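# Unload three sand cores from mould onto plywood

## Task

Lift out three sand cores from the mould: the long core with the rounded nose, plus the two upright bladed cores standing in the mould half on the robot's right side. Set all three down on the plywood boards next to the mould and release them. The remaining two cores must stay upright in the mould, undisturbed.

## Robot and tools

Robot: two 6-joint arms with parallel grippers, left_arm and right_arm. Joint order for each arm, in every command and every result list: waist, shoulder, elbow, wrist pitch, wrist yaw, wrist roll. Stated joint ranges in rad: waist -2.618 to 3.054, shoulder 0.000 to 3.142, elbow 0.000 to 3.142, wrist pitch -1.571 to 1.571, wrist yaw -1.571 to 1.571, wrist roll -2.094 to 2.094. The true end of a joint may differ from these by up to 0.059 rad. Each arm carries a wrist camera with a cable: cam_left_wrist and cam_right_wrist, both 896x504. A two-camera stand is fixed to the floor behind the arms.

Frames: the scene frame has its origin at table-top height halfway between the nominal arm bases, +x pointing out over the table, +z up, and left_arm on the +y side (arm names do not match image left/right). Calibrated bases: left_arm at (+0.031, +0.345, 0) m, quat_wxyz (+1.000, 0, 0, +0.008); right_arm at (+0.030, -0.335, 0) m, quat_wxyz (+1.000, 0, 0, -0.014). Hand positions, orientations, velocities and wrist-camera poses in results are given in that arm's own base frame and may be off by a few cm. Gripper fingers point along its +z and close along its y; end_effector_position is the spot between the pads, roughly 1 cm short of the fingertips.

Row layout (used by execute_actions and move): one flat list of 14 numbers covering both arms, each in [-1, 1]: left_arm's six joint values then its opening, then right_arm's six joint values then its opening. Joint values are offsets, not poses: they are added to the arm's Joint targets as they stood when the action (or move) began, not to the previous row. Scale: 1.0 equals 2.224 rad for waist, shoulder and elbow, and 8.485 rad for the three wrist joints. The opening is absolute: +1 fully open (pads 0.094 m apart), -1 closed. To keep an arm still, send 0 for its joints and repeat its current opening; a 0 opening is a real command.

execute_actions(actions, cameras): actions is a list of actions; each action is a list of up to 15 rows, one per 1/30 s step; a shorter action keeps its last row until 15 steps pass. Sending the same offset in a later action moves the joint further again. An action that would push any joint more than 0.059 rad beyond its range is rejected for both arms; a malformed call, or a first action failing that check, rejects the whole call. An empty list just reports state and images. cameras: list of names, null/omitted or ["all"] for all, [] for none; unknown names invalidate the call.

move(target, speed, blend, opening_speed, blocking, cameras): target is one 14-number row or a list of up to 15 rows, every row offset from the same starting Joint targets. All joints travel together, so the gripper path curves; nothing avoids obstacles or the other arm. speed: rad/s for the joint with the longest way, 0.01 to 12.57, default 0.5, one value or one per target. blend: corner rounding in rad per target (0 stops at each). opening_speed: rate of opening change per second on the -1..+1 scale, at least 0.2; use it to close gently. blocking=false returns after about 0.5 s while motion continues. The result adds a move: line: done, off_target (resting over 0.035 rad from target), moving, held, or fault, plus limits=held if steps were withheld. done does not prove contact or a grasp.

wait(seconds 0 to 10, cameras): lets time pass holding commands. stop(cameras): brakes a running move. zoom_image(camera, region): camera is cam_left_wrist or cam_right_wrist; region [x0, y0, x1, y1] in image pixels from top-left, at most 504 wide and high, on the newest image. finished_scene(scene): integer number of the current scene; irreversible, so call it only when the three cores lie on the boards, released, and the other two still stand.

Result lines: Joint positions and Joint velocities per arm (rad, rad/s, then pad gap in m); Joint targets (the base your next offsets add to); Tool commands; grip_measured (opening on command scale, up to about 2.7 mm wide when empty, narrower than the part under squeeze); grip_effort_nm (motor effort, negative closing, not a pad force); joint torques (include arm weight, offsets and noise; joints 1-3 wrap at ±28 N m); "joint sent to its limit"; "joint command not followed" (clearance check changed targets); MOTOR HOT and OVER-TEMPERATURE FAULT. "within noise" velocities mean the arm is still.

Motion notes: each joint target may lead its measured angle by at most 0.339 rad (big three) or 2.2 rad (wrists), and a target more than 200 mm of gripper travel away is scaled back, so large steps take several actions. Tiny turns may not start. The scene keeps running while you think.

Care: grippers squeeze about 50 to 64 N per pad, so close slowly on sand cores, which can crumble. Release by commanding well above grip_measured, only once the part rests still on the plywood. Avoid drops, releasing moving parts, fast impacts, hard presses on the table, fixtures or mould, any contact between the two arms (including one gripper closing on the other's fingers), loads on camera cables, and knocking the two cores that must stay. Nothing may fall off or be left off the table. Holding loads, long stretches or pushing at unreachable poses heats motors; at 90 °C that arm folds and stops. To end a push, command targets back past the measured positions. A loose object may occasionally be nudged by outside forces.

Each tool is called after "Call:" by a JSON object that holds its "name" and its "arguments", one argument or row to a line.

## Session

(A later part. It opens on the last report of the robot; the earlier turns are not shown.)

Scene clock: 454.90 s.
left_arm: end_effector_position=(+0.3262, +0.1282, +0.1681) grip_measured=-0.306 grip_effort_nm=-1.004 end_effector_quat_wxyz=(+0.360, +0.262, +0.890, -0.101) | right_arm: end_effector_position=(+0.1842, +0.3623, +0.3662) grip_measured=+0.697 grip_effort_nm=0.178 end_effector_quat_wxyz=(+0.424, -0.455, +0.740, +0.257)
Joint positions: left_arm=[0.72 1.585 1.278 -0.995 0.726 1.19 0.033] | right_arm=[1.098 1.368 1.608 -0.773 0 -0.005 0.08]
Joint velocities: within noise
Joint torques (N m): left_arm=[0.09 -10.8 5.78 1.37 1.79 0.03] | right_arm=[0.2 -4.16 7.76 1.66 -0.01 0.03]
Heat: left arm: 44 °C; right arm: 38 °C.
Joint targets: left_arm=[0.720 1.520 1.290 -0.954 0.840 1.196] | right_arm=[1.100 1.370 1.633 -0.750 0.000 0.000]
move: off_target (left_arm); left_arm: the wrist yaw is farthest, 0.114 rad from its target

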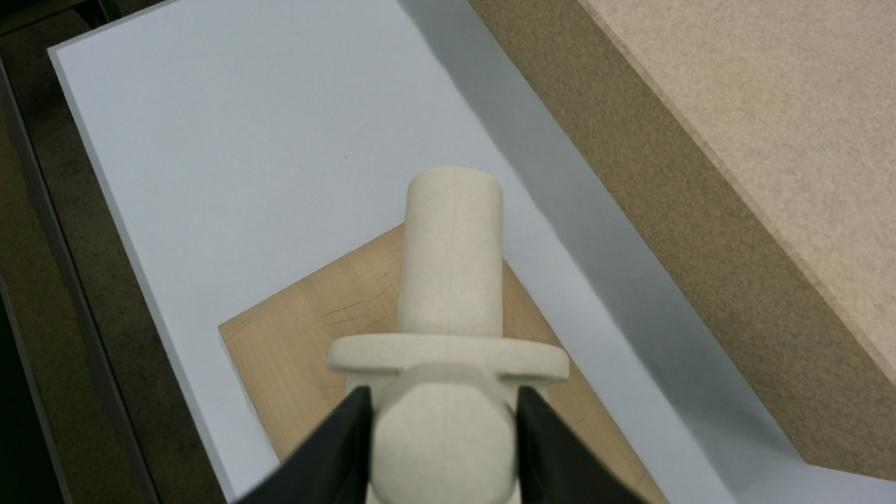

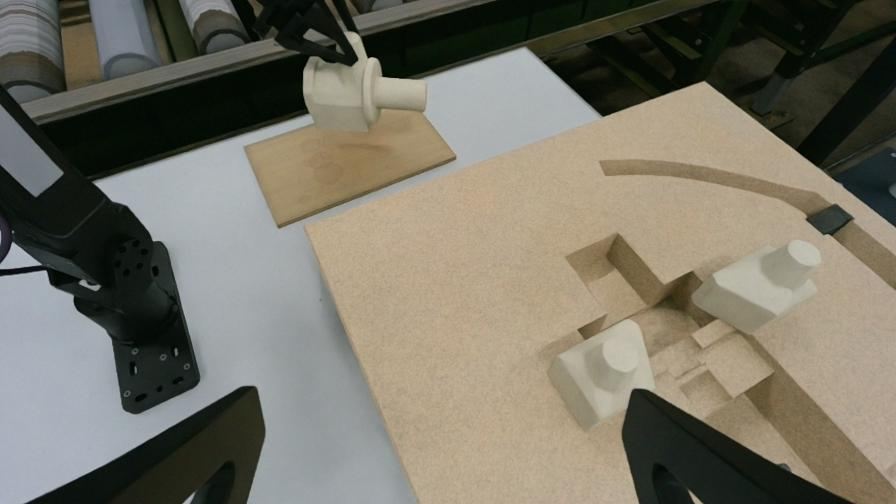

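Call:
{"name": "move", "arguments": {
  "target": [0,0,-0.045,0.0118,0,0,-0.65,0,0,0,0,0,0,0.7],
  "speed": 0.15,
  "cameras": ["cam_right_wrist"]
}}

Call:
{"name": "zoom_image", "arguments": {
  "camera": "cam_right_wrist",
  "region": [240, 0, 480, 230]
}}

Scene clock: 459.07 s.
left_arm: end_effector_position=(+0.3239, +0.1258, +0.1441) grip_measured=-0.306 grip_effort_nm=-0.999 end_effector_quat_wxyz=(+0.361, +0.262, +0.889, -0.101) | right_arm: end_effector_position=(+0.1843, +0.3624, +0.3664) grip_measured=+0.697 grip_effort_nm=0.173 end_effector_quat_wxyz=(+0.424, -0.455, +0.739, +0.258)
Joint positions: left_arm=[0.72 1.582 1.178 -0.896 0.728 1.19 0.033] | right_arm=[1.098 1.368 1.608 -0.772 0 -0.005 0.08]
Joint velocities: within noise
Joint torques (N m): left_arm=[-0.02 -10.56 5.79 1.37 1.72 0] | right_arm=[0.17 -4.19 7.79 1.63 -0.01 0.03]
Heat: left arm: 43 °C; right arm: 39 °C.
Joint targets: left_arm=[0.720 1.520 1.190 -0.854 0.840 1.196] | right_arm=[1.100 1.370 1.633 -0.750 0.000 0.000]
move: off_target (left_arm); left_arm: the wrist yaw is farthest, 0.112 rad from its target
Images, in order (width x height): cam_right_wrist 896x504.

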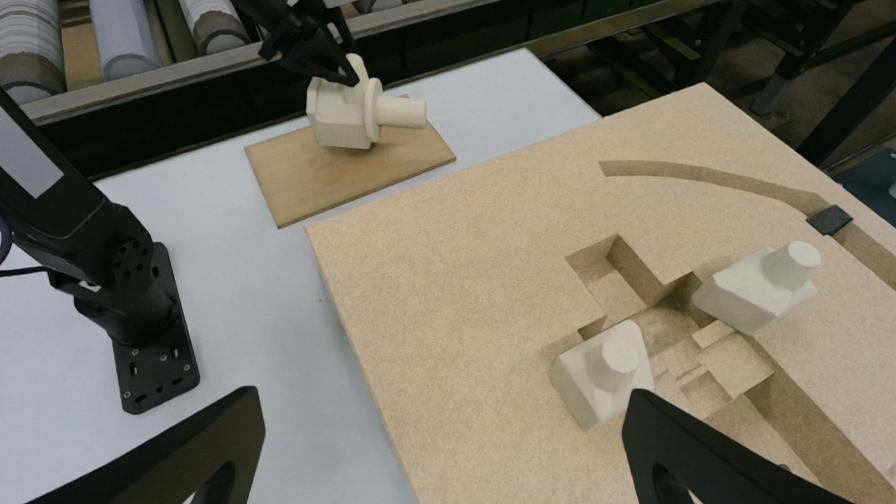

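Scaled by 2.100.

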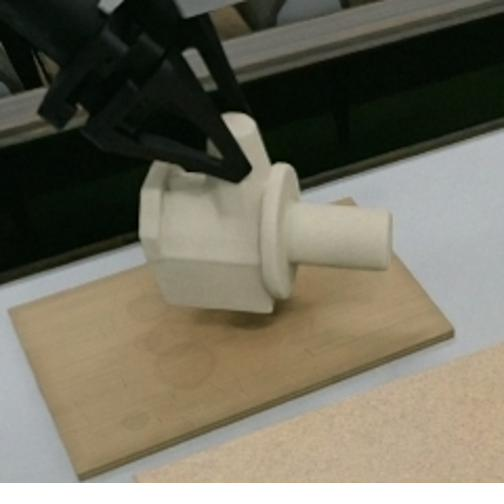

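Call:
{"name": "move", "arguments": {
  "target": [0,0,-0.009,0.0024,0,0,-0.65,0,0,0,0,0,0,0.7],
  "speed": 0.1,
  "cameras": ["cam_right_wrist"]
}}

Call:
{"name": "move", "arguments": {
  "target": [0,0,-0.009,0.0024,0,0,-0.65,0,0,0,0,0,0,0.7],
  "speed": 0.1,
  "cameras": ["cam_right_wrist"]
}}

Call:
{"name": "zoom_image", "arguments": {
  "camera": "cam_right_wrist",
  "region": [240, 0, 480, 230]
}}

Scene clock: 463.50 s.
left_arm: end_effector_position=(+0.3234, +0.1253, +0.1394) grip_measured=-0.306 grip_effort_nm=-0.994 end_effector_quat_wxyz=(+0.361, +0.262, +0.889, -0.101) | right_arm: end_effector_position=(+0.1843, +0.3625, +0.3666) grip_measured=+0.697 grip_effort_nm=0.173 end_effector_quat_wxyz=(+0.424, -0.455, +0.739, +0.258)
Joint positions: left_arm=[0.72 1.582 1.159 -0.876 0.728 1.19 0.033] | right_arm=[1.098 1.368 1.608 -0.771 0 -0.005 0.08]
Joint velocities: within noise
Joint torques (N m): left_arm=[0.08 -10.52 5.68 1.37 1.73 0.02] | right_arm=[0.2 -4.18 7.76 1.62 -0.01 0.03]
Heat: left arm: 43 °C; right arm: 40 °C.
Joint targets: left_arm=[0.720 1.520 1.169 -0.834 0.840 1.196] | right_arm=[1.100 1.370 1.633 -0.750 0.000 0.000]
move: off_target (left_arm); left_arm: the wrist yaw is farthest, 0.112 rad from its target
Images, in order (width x height): cam_right_wrist 896x504.

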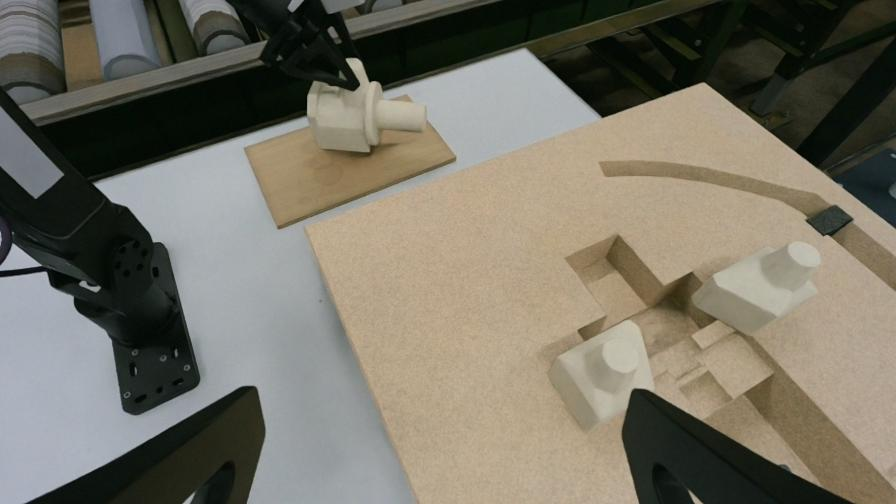

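Scene clock: 464.43 s.
left_arm: end_effector_position=(+0.3227, +0.1247, +0.1345) grip_measured=-0.306 grip_effort_nm=-0.994 end_effector_quat_wxyz=(+0.361, +0.262, +0.889, -0.100) | right_arm: end_effector_position=(+0.1843, +0.3625, +0.3666) grip_measured=+0.697 grip_effort_nm=0.168 end_effector_quat_wxyz=(+0.424, -0.455, +0.739, +0.258)
Joint positions: left_arm=[0.72 1.582 1.139 -0.856 0.728 1.19 0.033] | right_arm=[1.098 1.368 1.608 -0.771 0 -0.005 0.08]
Joint velocities: within noise
Joint torques (N m): left_arm=[0.01 -10.56 5.64 1.37 1.74 0] | right_arm=[0.17 -4.21 7.77 1.62 -0.02 0.02]
Heat: left arm: 43 °C; right arm: 40 °C.
Joint targets: left_arm=[0.720 1.520 1.149 -0.814 0.840 1.196] | right_arm=[1.100 1.370 1.633 -0.750 0.000 0.000]
move: off_target (left_arm); left_arm: the wrist yaw is farthest, 0.112 rad from its target
Images, in order (width x height): cam_right_wrist 896x504.

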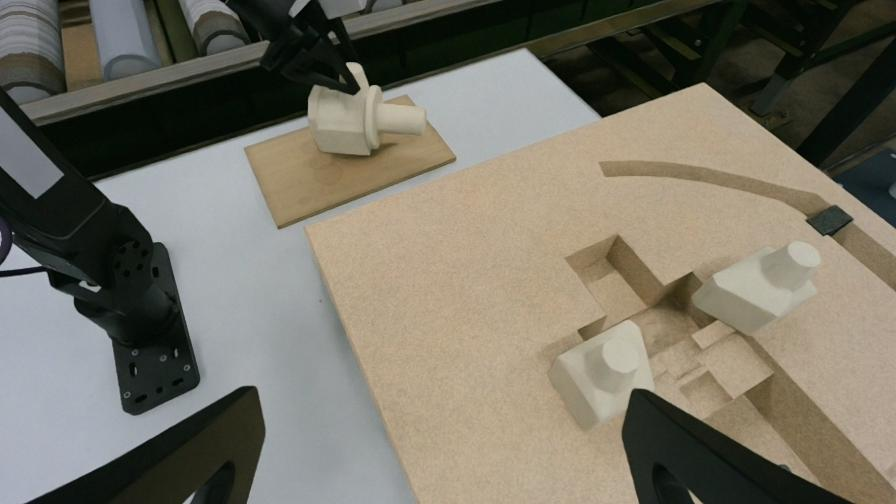

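Scaled by 2.100.

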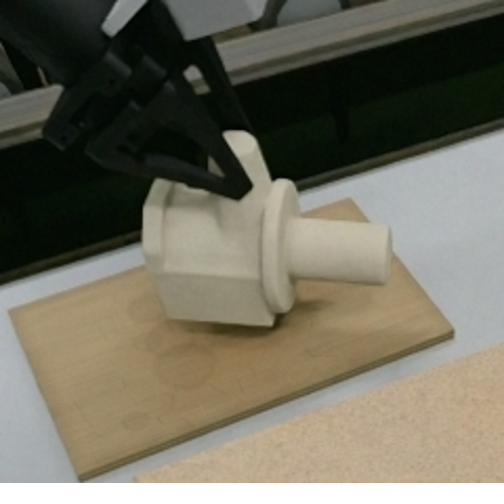

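Call:
{"name": "move", "arguments": {
  "target": [0,0,-0.009,0.0024,0,0,-0.65,0,0,0,0,0,0,0.7],
  "speed": 0.1,
  "cameras": []
}}

Call:
{"name": "move", "arguments": {
  "target": [0,0,-0.009,0.0024,0,0,-0.65,0,0,0,0,0,0,0.7],
  "speed": 0.1,
  "cameras": ["cam_right_wrist"]
}}

Call:
{"name": "zoom_image", "arguments": {
  "camera": "cam_right_wrist",
  "region": [240, 0, 480, 230]
}}

Scene clock: 468.60 s.
left_arm: end_effector_position=(+0.3220, +0.1241, +0.1296) grip_measured=-0.306 grip_effort_nm=-0.999 end_effector_quat_wxyz=(+0.361, +0.262, +0.889, -0.100) | right_arm: end_effector_position=(+0.1843, +0.3625, +0.3666) grip_measured=+0.697 grip_effort_nm=0.173 end_effector_quat_wxyz=(+0.424, -0.455, +0.739, +0.258)
Joint positions: left_arm=[0.72 1.582 1.119 -0.836 0.728 1.19 0.033] | right_arm=[1.098 1.368 1.608 -0.771 0 -0.005 0.08]
Joint velocities: within noise
Joint torques (N m): left_arm=[-0.03 -10.5 5.63 1.38 1.73 0.01] | right_arm=[0.18 -4.18 7.79 1.62 -0.01 0.02]
Heat: left arm: 42 °C; right arm: 41 °C.
Joint targets: left_arm=[0.720 1.520 1.130 -0.793 0.840 1.196] | right_arm=[1.100 1.370 1.633 -0.750 0.000 0.000]
move: off_target (left_arm); left_arm: the wrist yaw is farthest, 0.112 rad from its target
No camera images: "cameras" was empty.

Scene clock: 469.53 s.
left_arm: end_effector_position=(+0.3211, +0.1233, +0.1247) grip_measured=-0.306 grip_effort_nm=-1.004 end_effector_quat_wxyz=(+0.361, +0.262, +0.889, -0.100) | right_arm: end_effector_position=(+0.1843, +0.3625, +0.3666) grip_measured=+0.697 grip_effort_nm=0.168 end_effector_quat_wxyz=(+0.424, -0.455, +0.739, +0.258)
Joint positions: left_arm=[0.72 1.582 1.099 -0.815 0.729 1.19 0.033] | right_arm=[1.098 1.368 1.608 -0.771 0 -0.005 0.08]
Joint velocities: within noise
Joint torques (N m): left_arm=[0.02 -10.41 5.61 1.39 1.72 0.01] | right_arm=[0.2 -4.19 7.8 1.62 -0.02 0.03]
Heat: left arm: 42 °C; right arm: 41 °C.
Joint targets: left_arm=[0.720 1.520 1.109 -0.773 0.840 1.196] | right_arm=[1.100 1.370 1.633 -0.750 0.000 0.000]
move: off_target (left_arm); left_arm: the wrist yaw is farthest, 0.111 rad from its target
Images, in order (width x height): cam_right_wrist 896x504.

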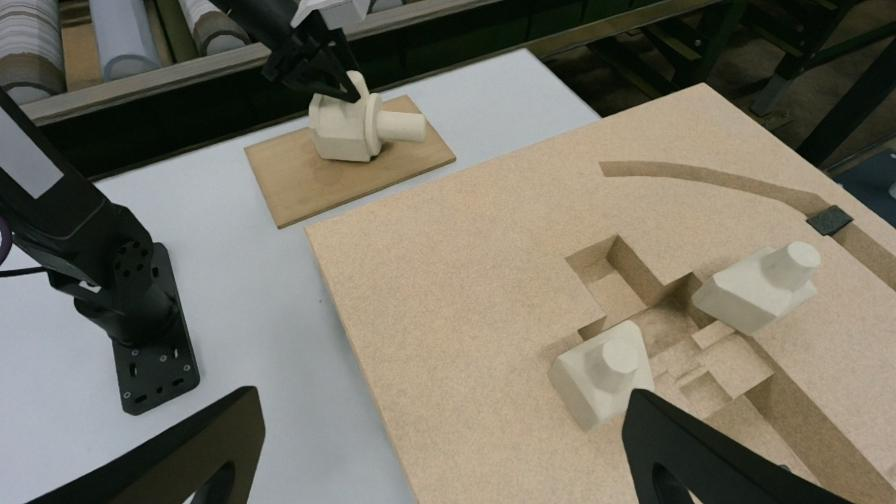

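Scaled by 2.100.

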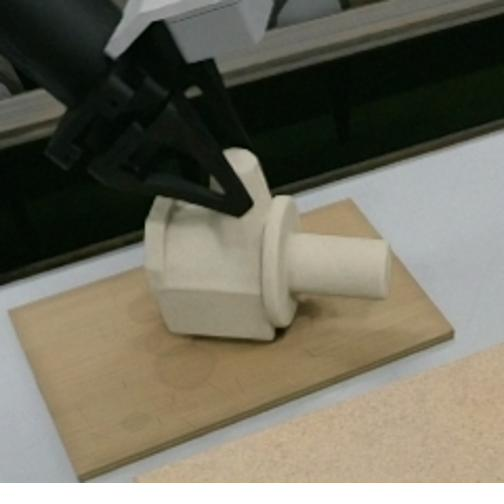

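Close to contact.

Call:
{"name": "move", "arguments": {
  "target": [0,0,-0.009,0.0024,0,0,-0.65,0,0,0,0,0,0,0.7],
  "speed": 0.1,
  "cameras": []
}}

Call:
{"name": "move", "arguments": {
  "target": [0,0,-0.009,0.0024,0,0,-0.65,0,0,0,0,0,0,0.7],
  "speed": 0.1,
  "cameras": ["cam_right_wrist"]
}}

Call:
{"name": "zoom_image", "arguments": {
  "camera": "cam_right_wrist",
  "region": [240, 0, 480, 230]
}}

Scene clock: 473.27 s.
left_arm: end_effector_position=(+0.3202, +0.1225, +0.1199) grip_measured=-0.306 grip_effort_nm=-1.009 end_effector_quat_wxyz=(+0.362, +0.262, +0.889, -0.100) | right_arm: end_effector_position=(+0.1843, +0.3625, +0.3667) grip_measured=+0.697 grip_effort_nm=0.173 end_effector_quat_wxyz=(+0.425, -0.455, +0.739, +0.258)
Joint positions: left_arm=[0.72 1.582 1.079 -0.795 0.729 1.19 0.033] | right_arm=[1.098 1.368 1.608 -0.771 0 -0.005 0.08]
Joint velocities: within noise
Joint torques (N m): left_arm=[0.05 -10.45 5.53 1.38 1.74 0.02] | right_arm=[0.17 -4.19 7.76 1.62 -0.01 0.02]
Heat: left arm: 42 °C; right arm: 41 °C.
Joint targets: left_arm=[0.720 1.520 1.089 -0.753 0.840 1.196] | right_arm=[1.100 1.370 1.633 -0.750 0.000 0.000]
move: off_target (left_arm); left_arm: the wrist yaw is farthest, 0.111 rad from its target
No camera images: "cameras" was empty.

Scene clock: 474.10 s.
left_arm: end_effector_position=(+0.3194, +0.1215, +0.1155) grip_measured=-0.306 grip_effort_nm=-1.004 end_effector_quat_wxyz=(+0.362, +0.263, +0.889, -0.100) | right_arm: end_effector_position=(+0.1843, +0.3625, +0.3667) grip_measured=+0.697 grip_effort_nm=0.173 end_effector_quat_wxyz=(+0.425, -0.455, +0.739, +0.258)
Joint positions: left_arm=[0.72 1.581 1.06 -0.776 0.73 1.19 0.033] | right_arm=[1.098 1.368 1.608 -0.771 0 -0.005 0.08]
Joint velocities: within noise
Joint torques (N m): left_arm=[0.05 -10.33 5.48 1.38 1.73 0.01] | right_arm=[0.18 -4.16 7.8 1.63 -0.01 0.02]
Heat: left arm: 42 °C; right arm: 41 °C.
Joint targets: left_arm=[0.720 1.520 1.069 -0.732 0.840 1.196] | right_arm=[1.100 1.370 1.633 -0.750 0.000 0.000]
move: off_target (left_arm); left_arm: the wrist yaw is farthest, 0.110 rad from its target
Images, in order (width x height): cam_right_wrist 896x504.

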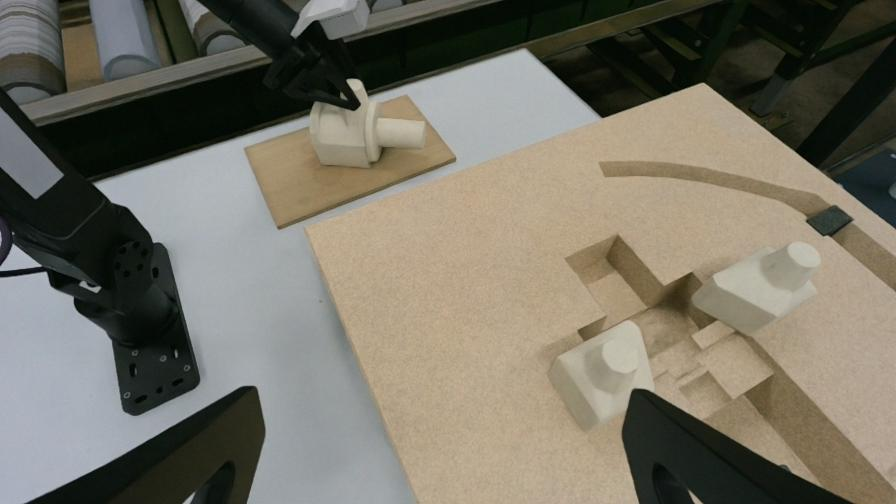

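Scaled by 2.100.

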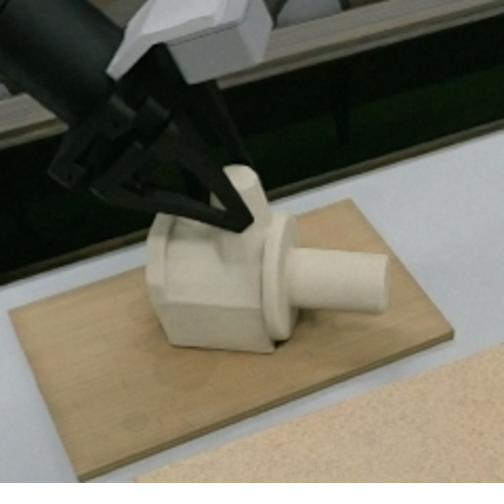

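Call:
{"name": "move", "arguments": {
  "target": [0,0,-0.009,0.0024,0,0,-0.65,0,0,0,0,0,0,0.7],
  "speed": 0.1,
  "cameras": []
}}

Call:
{"name": "move", "arguments": {
  "target": [0,0,-0.009,0.0024,0,0,-0.65,0,0,0,0,0,0,0.7],
  "speed": 0.1,
  "cameras": ["cam_right_wrist"]
}}

Call:
{"name": "zoom_image", "arguments": {
  "camera": "cam_right_wrist",
  "region": [240, 0, 480, 230]
}}

Scene clock: 477.87 s.
left_arm: end_effector_position=(+0.3196, +0.1203, +0.1151) grip_measured=-0.306 grip_effort_nm=-1.004 end_effector_quat_wxyz=(+0.368, +0.265, +0.886, -0.098) | right_arm: end_effector_position=(+0.1843, +0.3625, +0.3667) grip_measured=+0.697 grip_effort_nm=0.173 end_effector_quat_wxyz=(+0.425, -0.455, +0.739, +0.258)
Joint positions: left_arm=[0.72 1.574 1.044 -0.756 0.738 1.19 0.033] | right_arm=[1.098 1.368 1.608 -0.771 0 -0.005 0.08]
Joint velocities: within noise
Joint torques (N m): left_arm=[0.08 -9.66 5.12 1.41 1.63 0.02] | right_arm=[0.17 -4.19 7.77 1.62 0 0.03]
Heat: left arm: 41 °C; right arm: 42 °C.
Joint targets: left_arm=[0.720 1.520 1.050 -0.712 0.840 1.196] | right_arm=[1.100 1.370 1.633 -0.750 0.000 0.000]
move: off_target (left_arm); left_arm: the wrist yaw is farthest, 0.102 rad from its target
No camera images: "cameras" was empty.

Scene clock: 478.63 s.
left_arm: end_effector_position=(+0.3201, +0.1191, +0.1145) grip_measured=-0.306 grip_effort_nm=-0.999 end_effector_quat_wxyz=(+0.374, +0.267, +0.883, -0.096) | right_arm: end_effector_position=(+0.1843, +0.3625, +0.3667) grip_measured=+0.697 grip_effort_nm=0.173 end_effector_quat_wxyz=(+0.425, -0.455, +0.739, +0.258)
Joint positions: left_arm=[0.72 1.567 1.027 -0.733 0.747 1.19 0.033] | right_arm=[1.098 1.368 1.608 -0.771 0 -0.005 0.08]
Joint velocities: within noise
Joint torques (N m): left_arm=[0.02 -9.14 4.9 1.37 1.54 0.03] | right_arm=[0.18 -4.19 7.79 1.63 -0.02 0.02]
Heat: left arm: 41 °C; right arm: 42 °C.
Joint targets: left_arm=[0.720 1.520 1.029 -0.692 0.840 1.196] | right_arm=[1.100 1.370 1.633 -0.750 0.000 0.000]
move: off_target (left_arm); left_arm: the wrist yaw is farthest, 0.093 rad from its target
Images, in order (width x height): cam_right_wrist 896x504.

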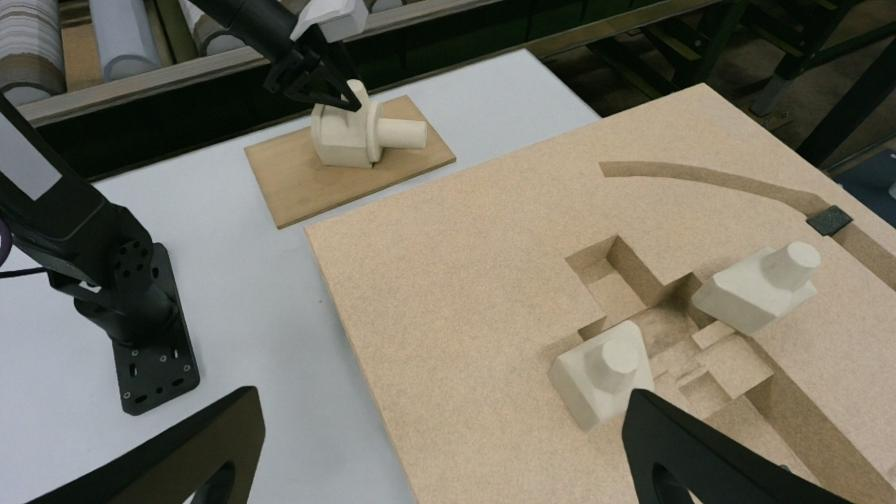

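Scaled by 2.100.

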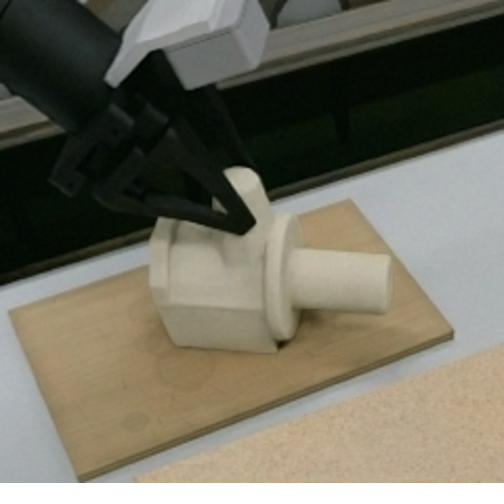

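Call:
{"name": "move", "arguments": {
  "target": [0,0,0.003,0,0,0,0.4,0,0,0,0,0,0,0.7],
  "opening_speed": 0.5
}}

Call:
{"name": "zoom_image", "arguments": {
  "camera": "cam_right_wrist",
  "region": [240, 0, 480, 230]
}}

Scene clock: 482.97 s.
left_arm: end_effector_position=(+0.3275, +0.1155, +0.1292) grip_measured=+0.398 grip_effort_nm=0.134 end_effector_quat_wxyz=(+0.407, +0.276, +0.866, -0.094) | right_arm: end_effector_position=(+0.1844, +0.3626, +0.3668) grip_measured=+0.697 grip_effort_nm=0.173 end_effector_quat_wxyz=(+0.425, -0.455, +0.739, +0.258)
Joint positions: left_arm=[0.72 1.548 1.027 -0.704 0.806 1.19 0.066] | right_arm=[1.098 1.368 1.608 -0.77 0 -0.005 0.08]
Joint velocities: within noise
Joint torques (N m): left_arm=[0.05 -7.57 5.5 1.18 0.87 0.02] | right_arm=[0.17 -4.19 7.79 1.62 -0.02 0.02]
Heat: left arm: 41 °C; right arm: 42 °C.
Joint targets: left_arm=[0.720 1.520 1.036 -0.692 0.840 1.196] | right_arm=[1.100 1.370 1.633 -0.750 0.000 0.000]
move: done

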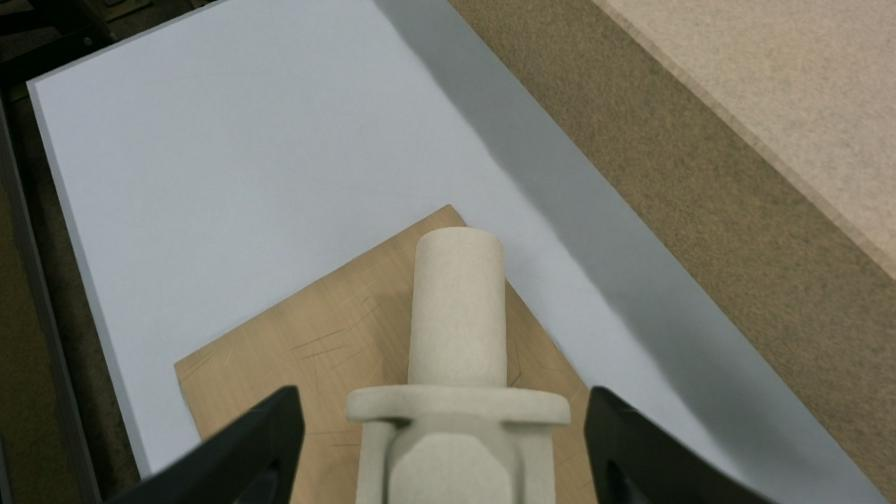

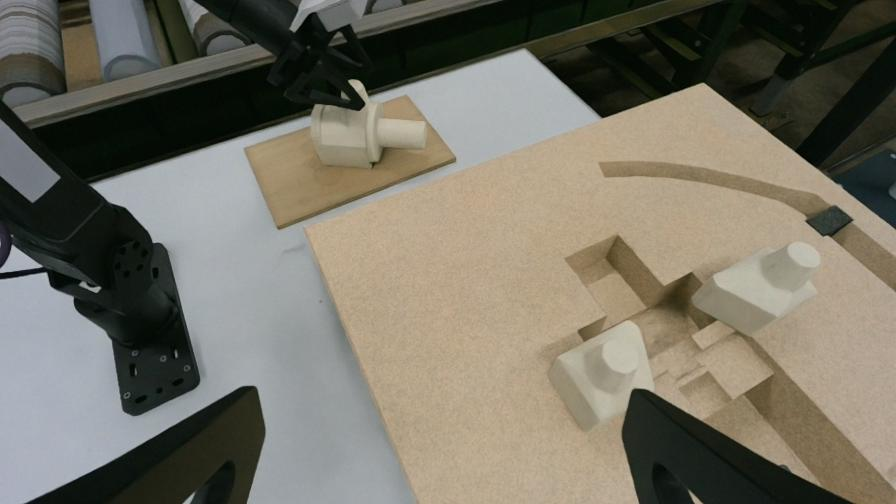

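Scaled by 2.100.

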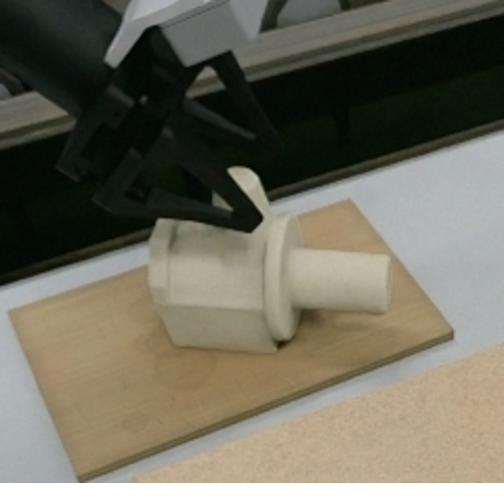

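Call:
{"name": "move", "arguments": {
  "target": [0,0,0.16,-0.042,0,0,0.6,0,0,0,0,0,0,0.7],
  "speed": 0.3
}}

Scene clock: 486.43 s.
left_arm: end_effector_position=(+0.3357, +0.1222, +0.2156) grip_measured=+0.598 grip_effort_nm=0.139 end_effector_quat_wxyz=(+0.410, +0.278, +0.864, -0.092) | right_arm: end_effector_position=(+0.1844, +0.3626, +0.3668) grip_measured=+0.697 grip_effort_nm=0.173 end_effector_quat_wxyz=(+0.425, -0.455, +0.739, +0.258)
Joint positions: left_arm=[0.72 1.548 1.37 -1.04 0.809 1.19 0.075] | right_arm=[1.098 1.368 1.608 -0.77 0 -0.005 0.08]
Joint velocities: within noise
Joint torques (N m): left_arm=[-0.02 -7.77 6.9 0.95 0.84 0.02] | right_arm=[0.18 -4.18 7.77 1.62 -0.01 0.02]
Heat: left arm: 40 °C; right arm: 42 °C.
Joint targets: left_arm=[0.720 1.520 1.392 -1.048 0.840 1.196] | right_arm=[1.100 1.370 1.633 -0.750 0.000 0.000]
move: done

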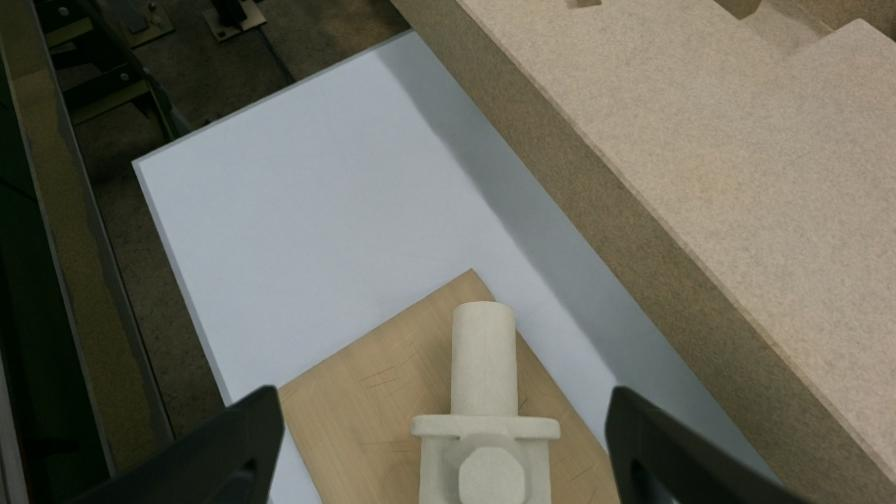

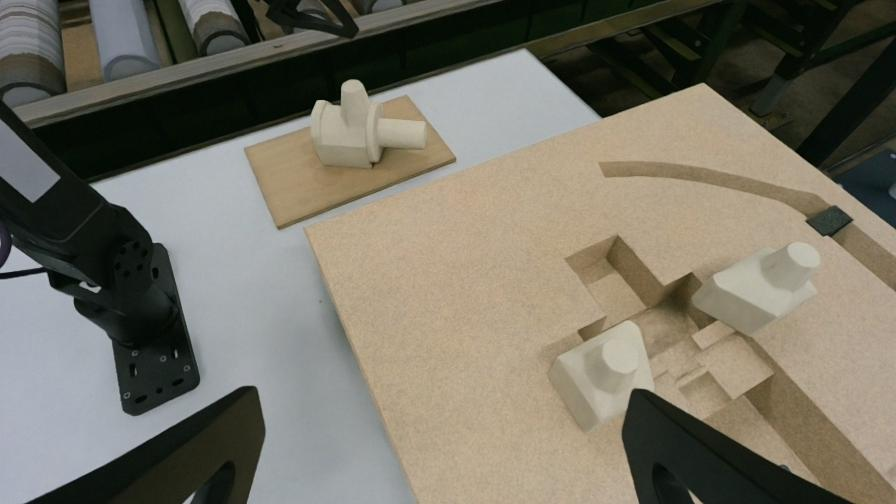

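Call:
{"name": "finished_scene", "arguments": {
  "scene": 1
}}

The scene is finished: the task was done.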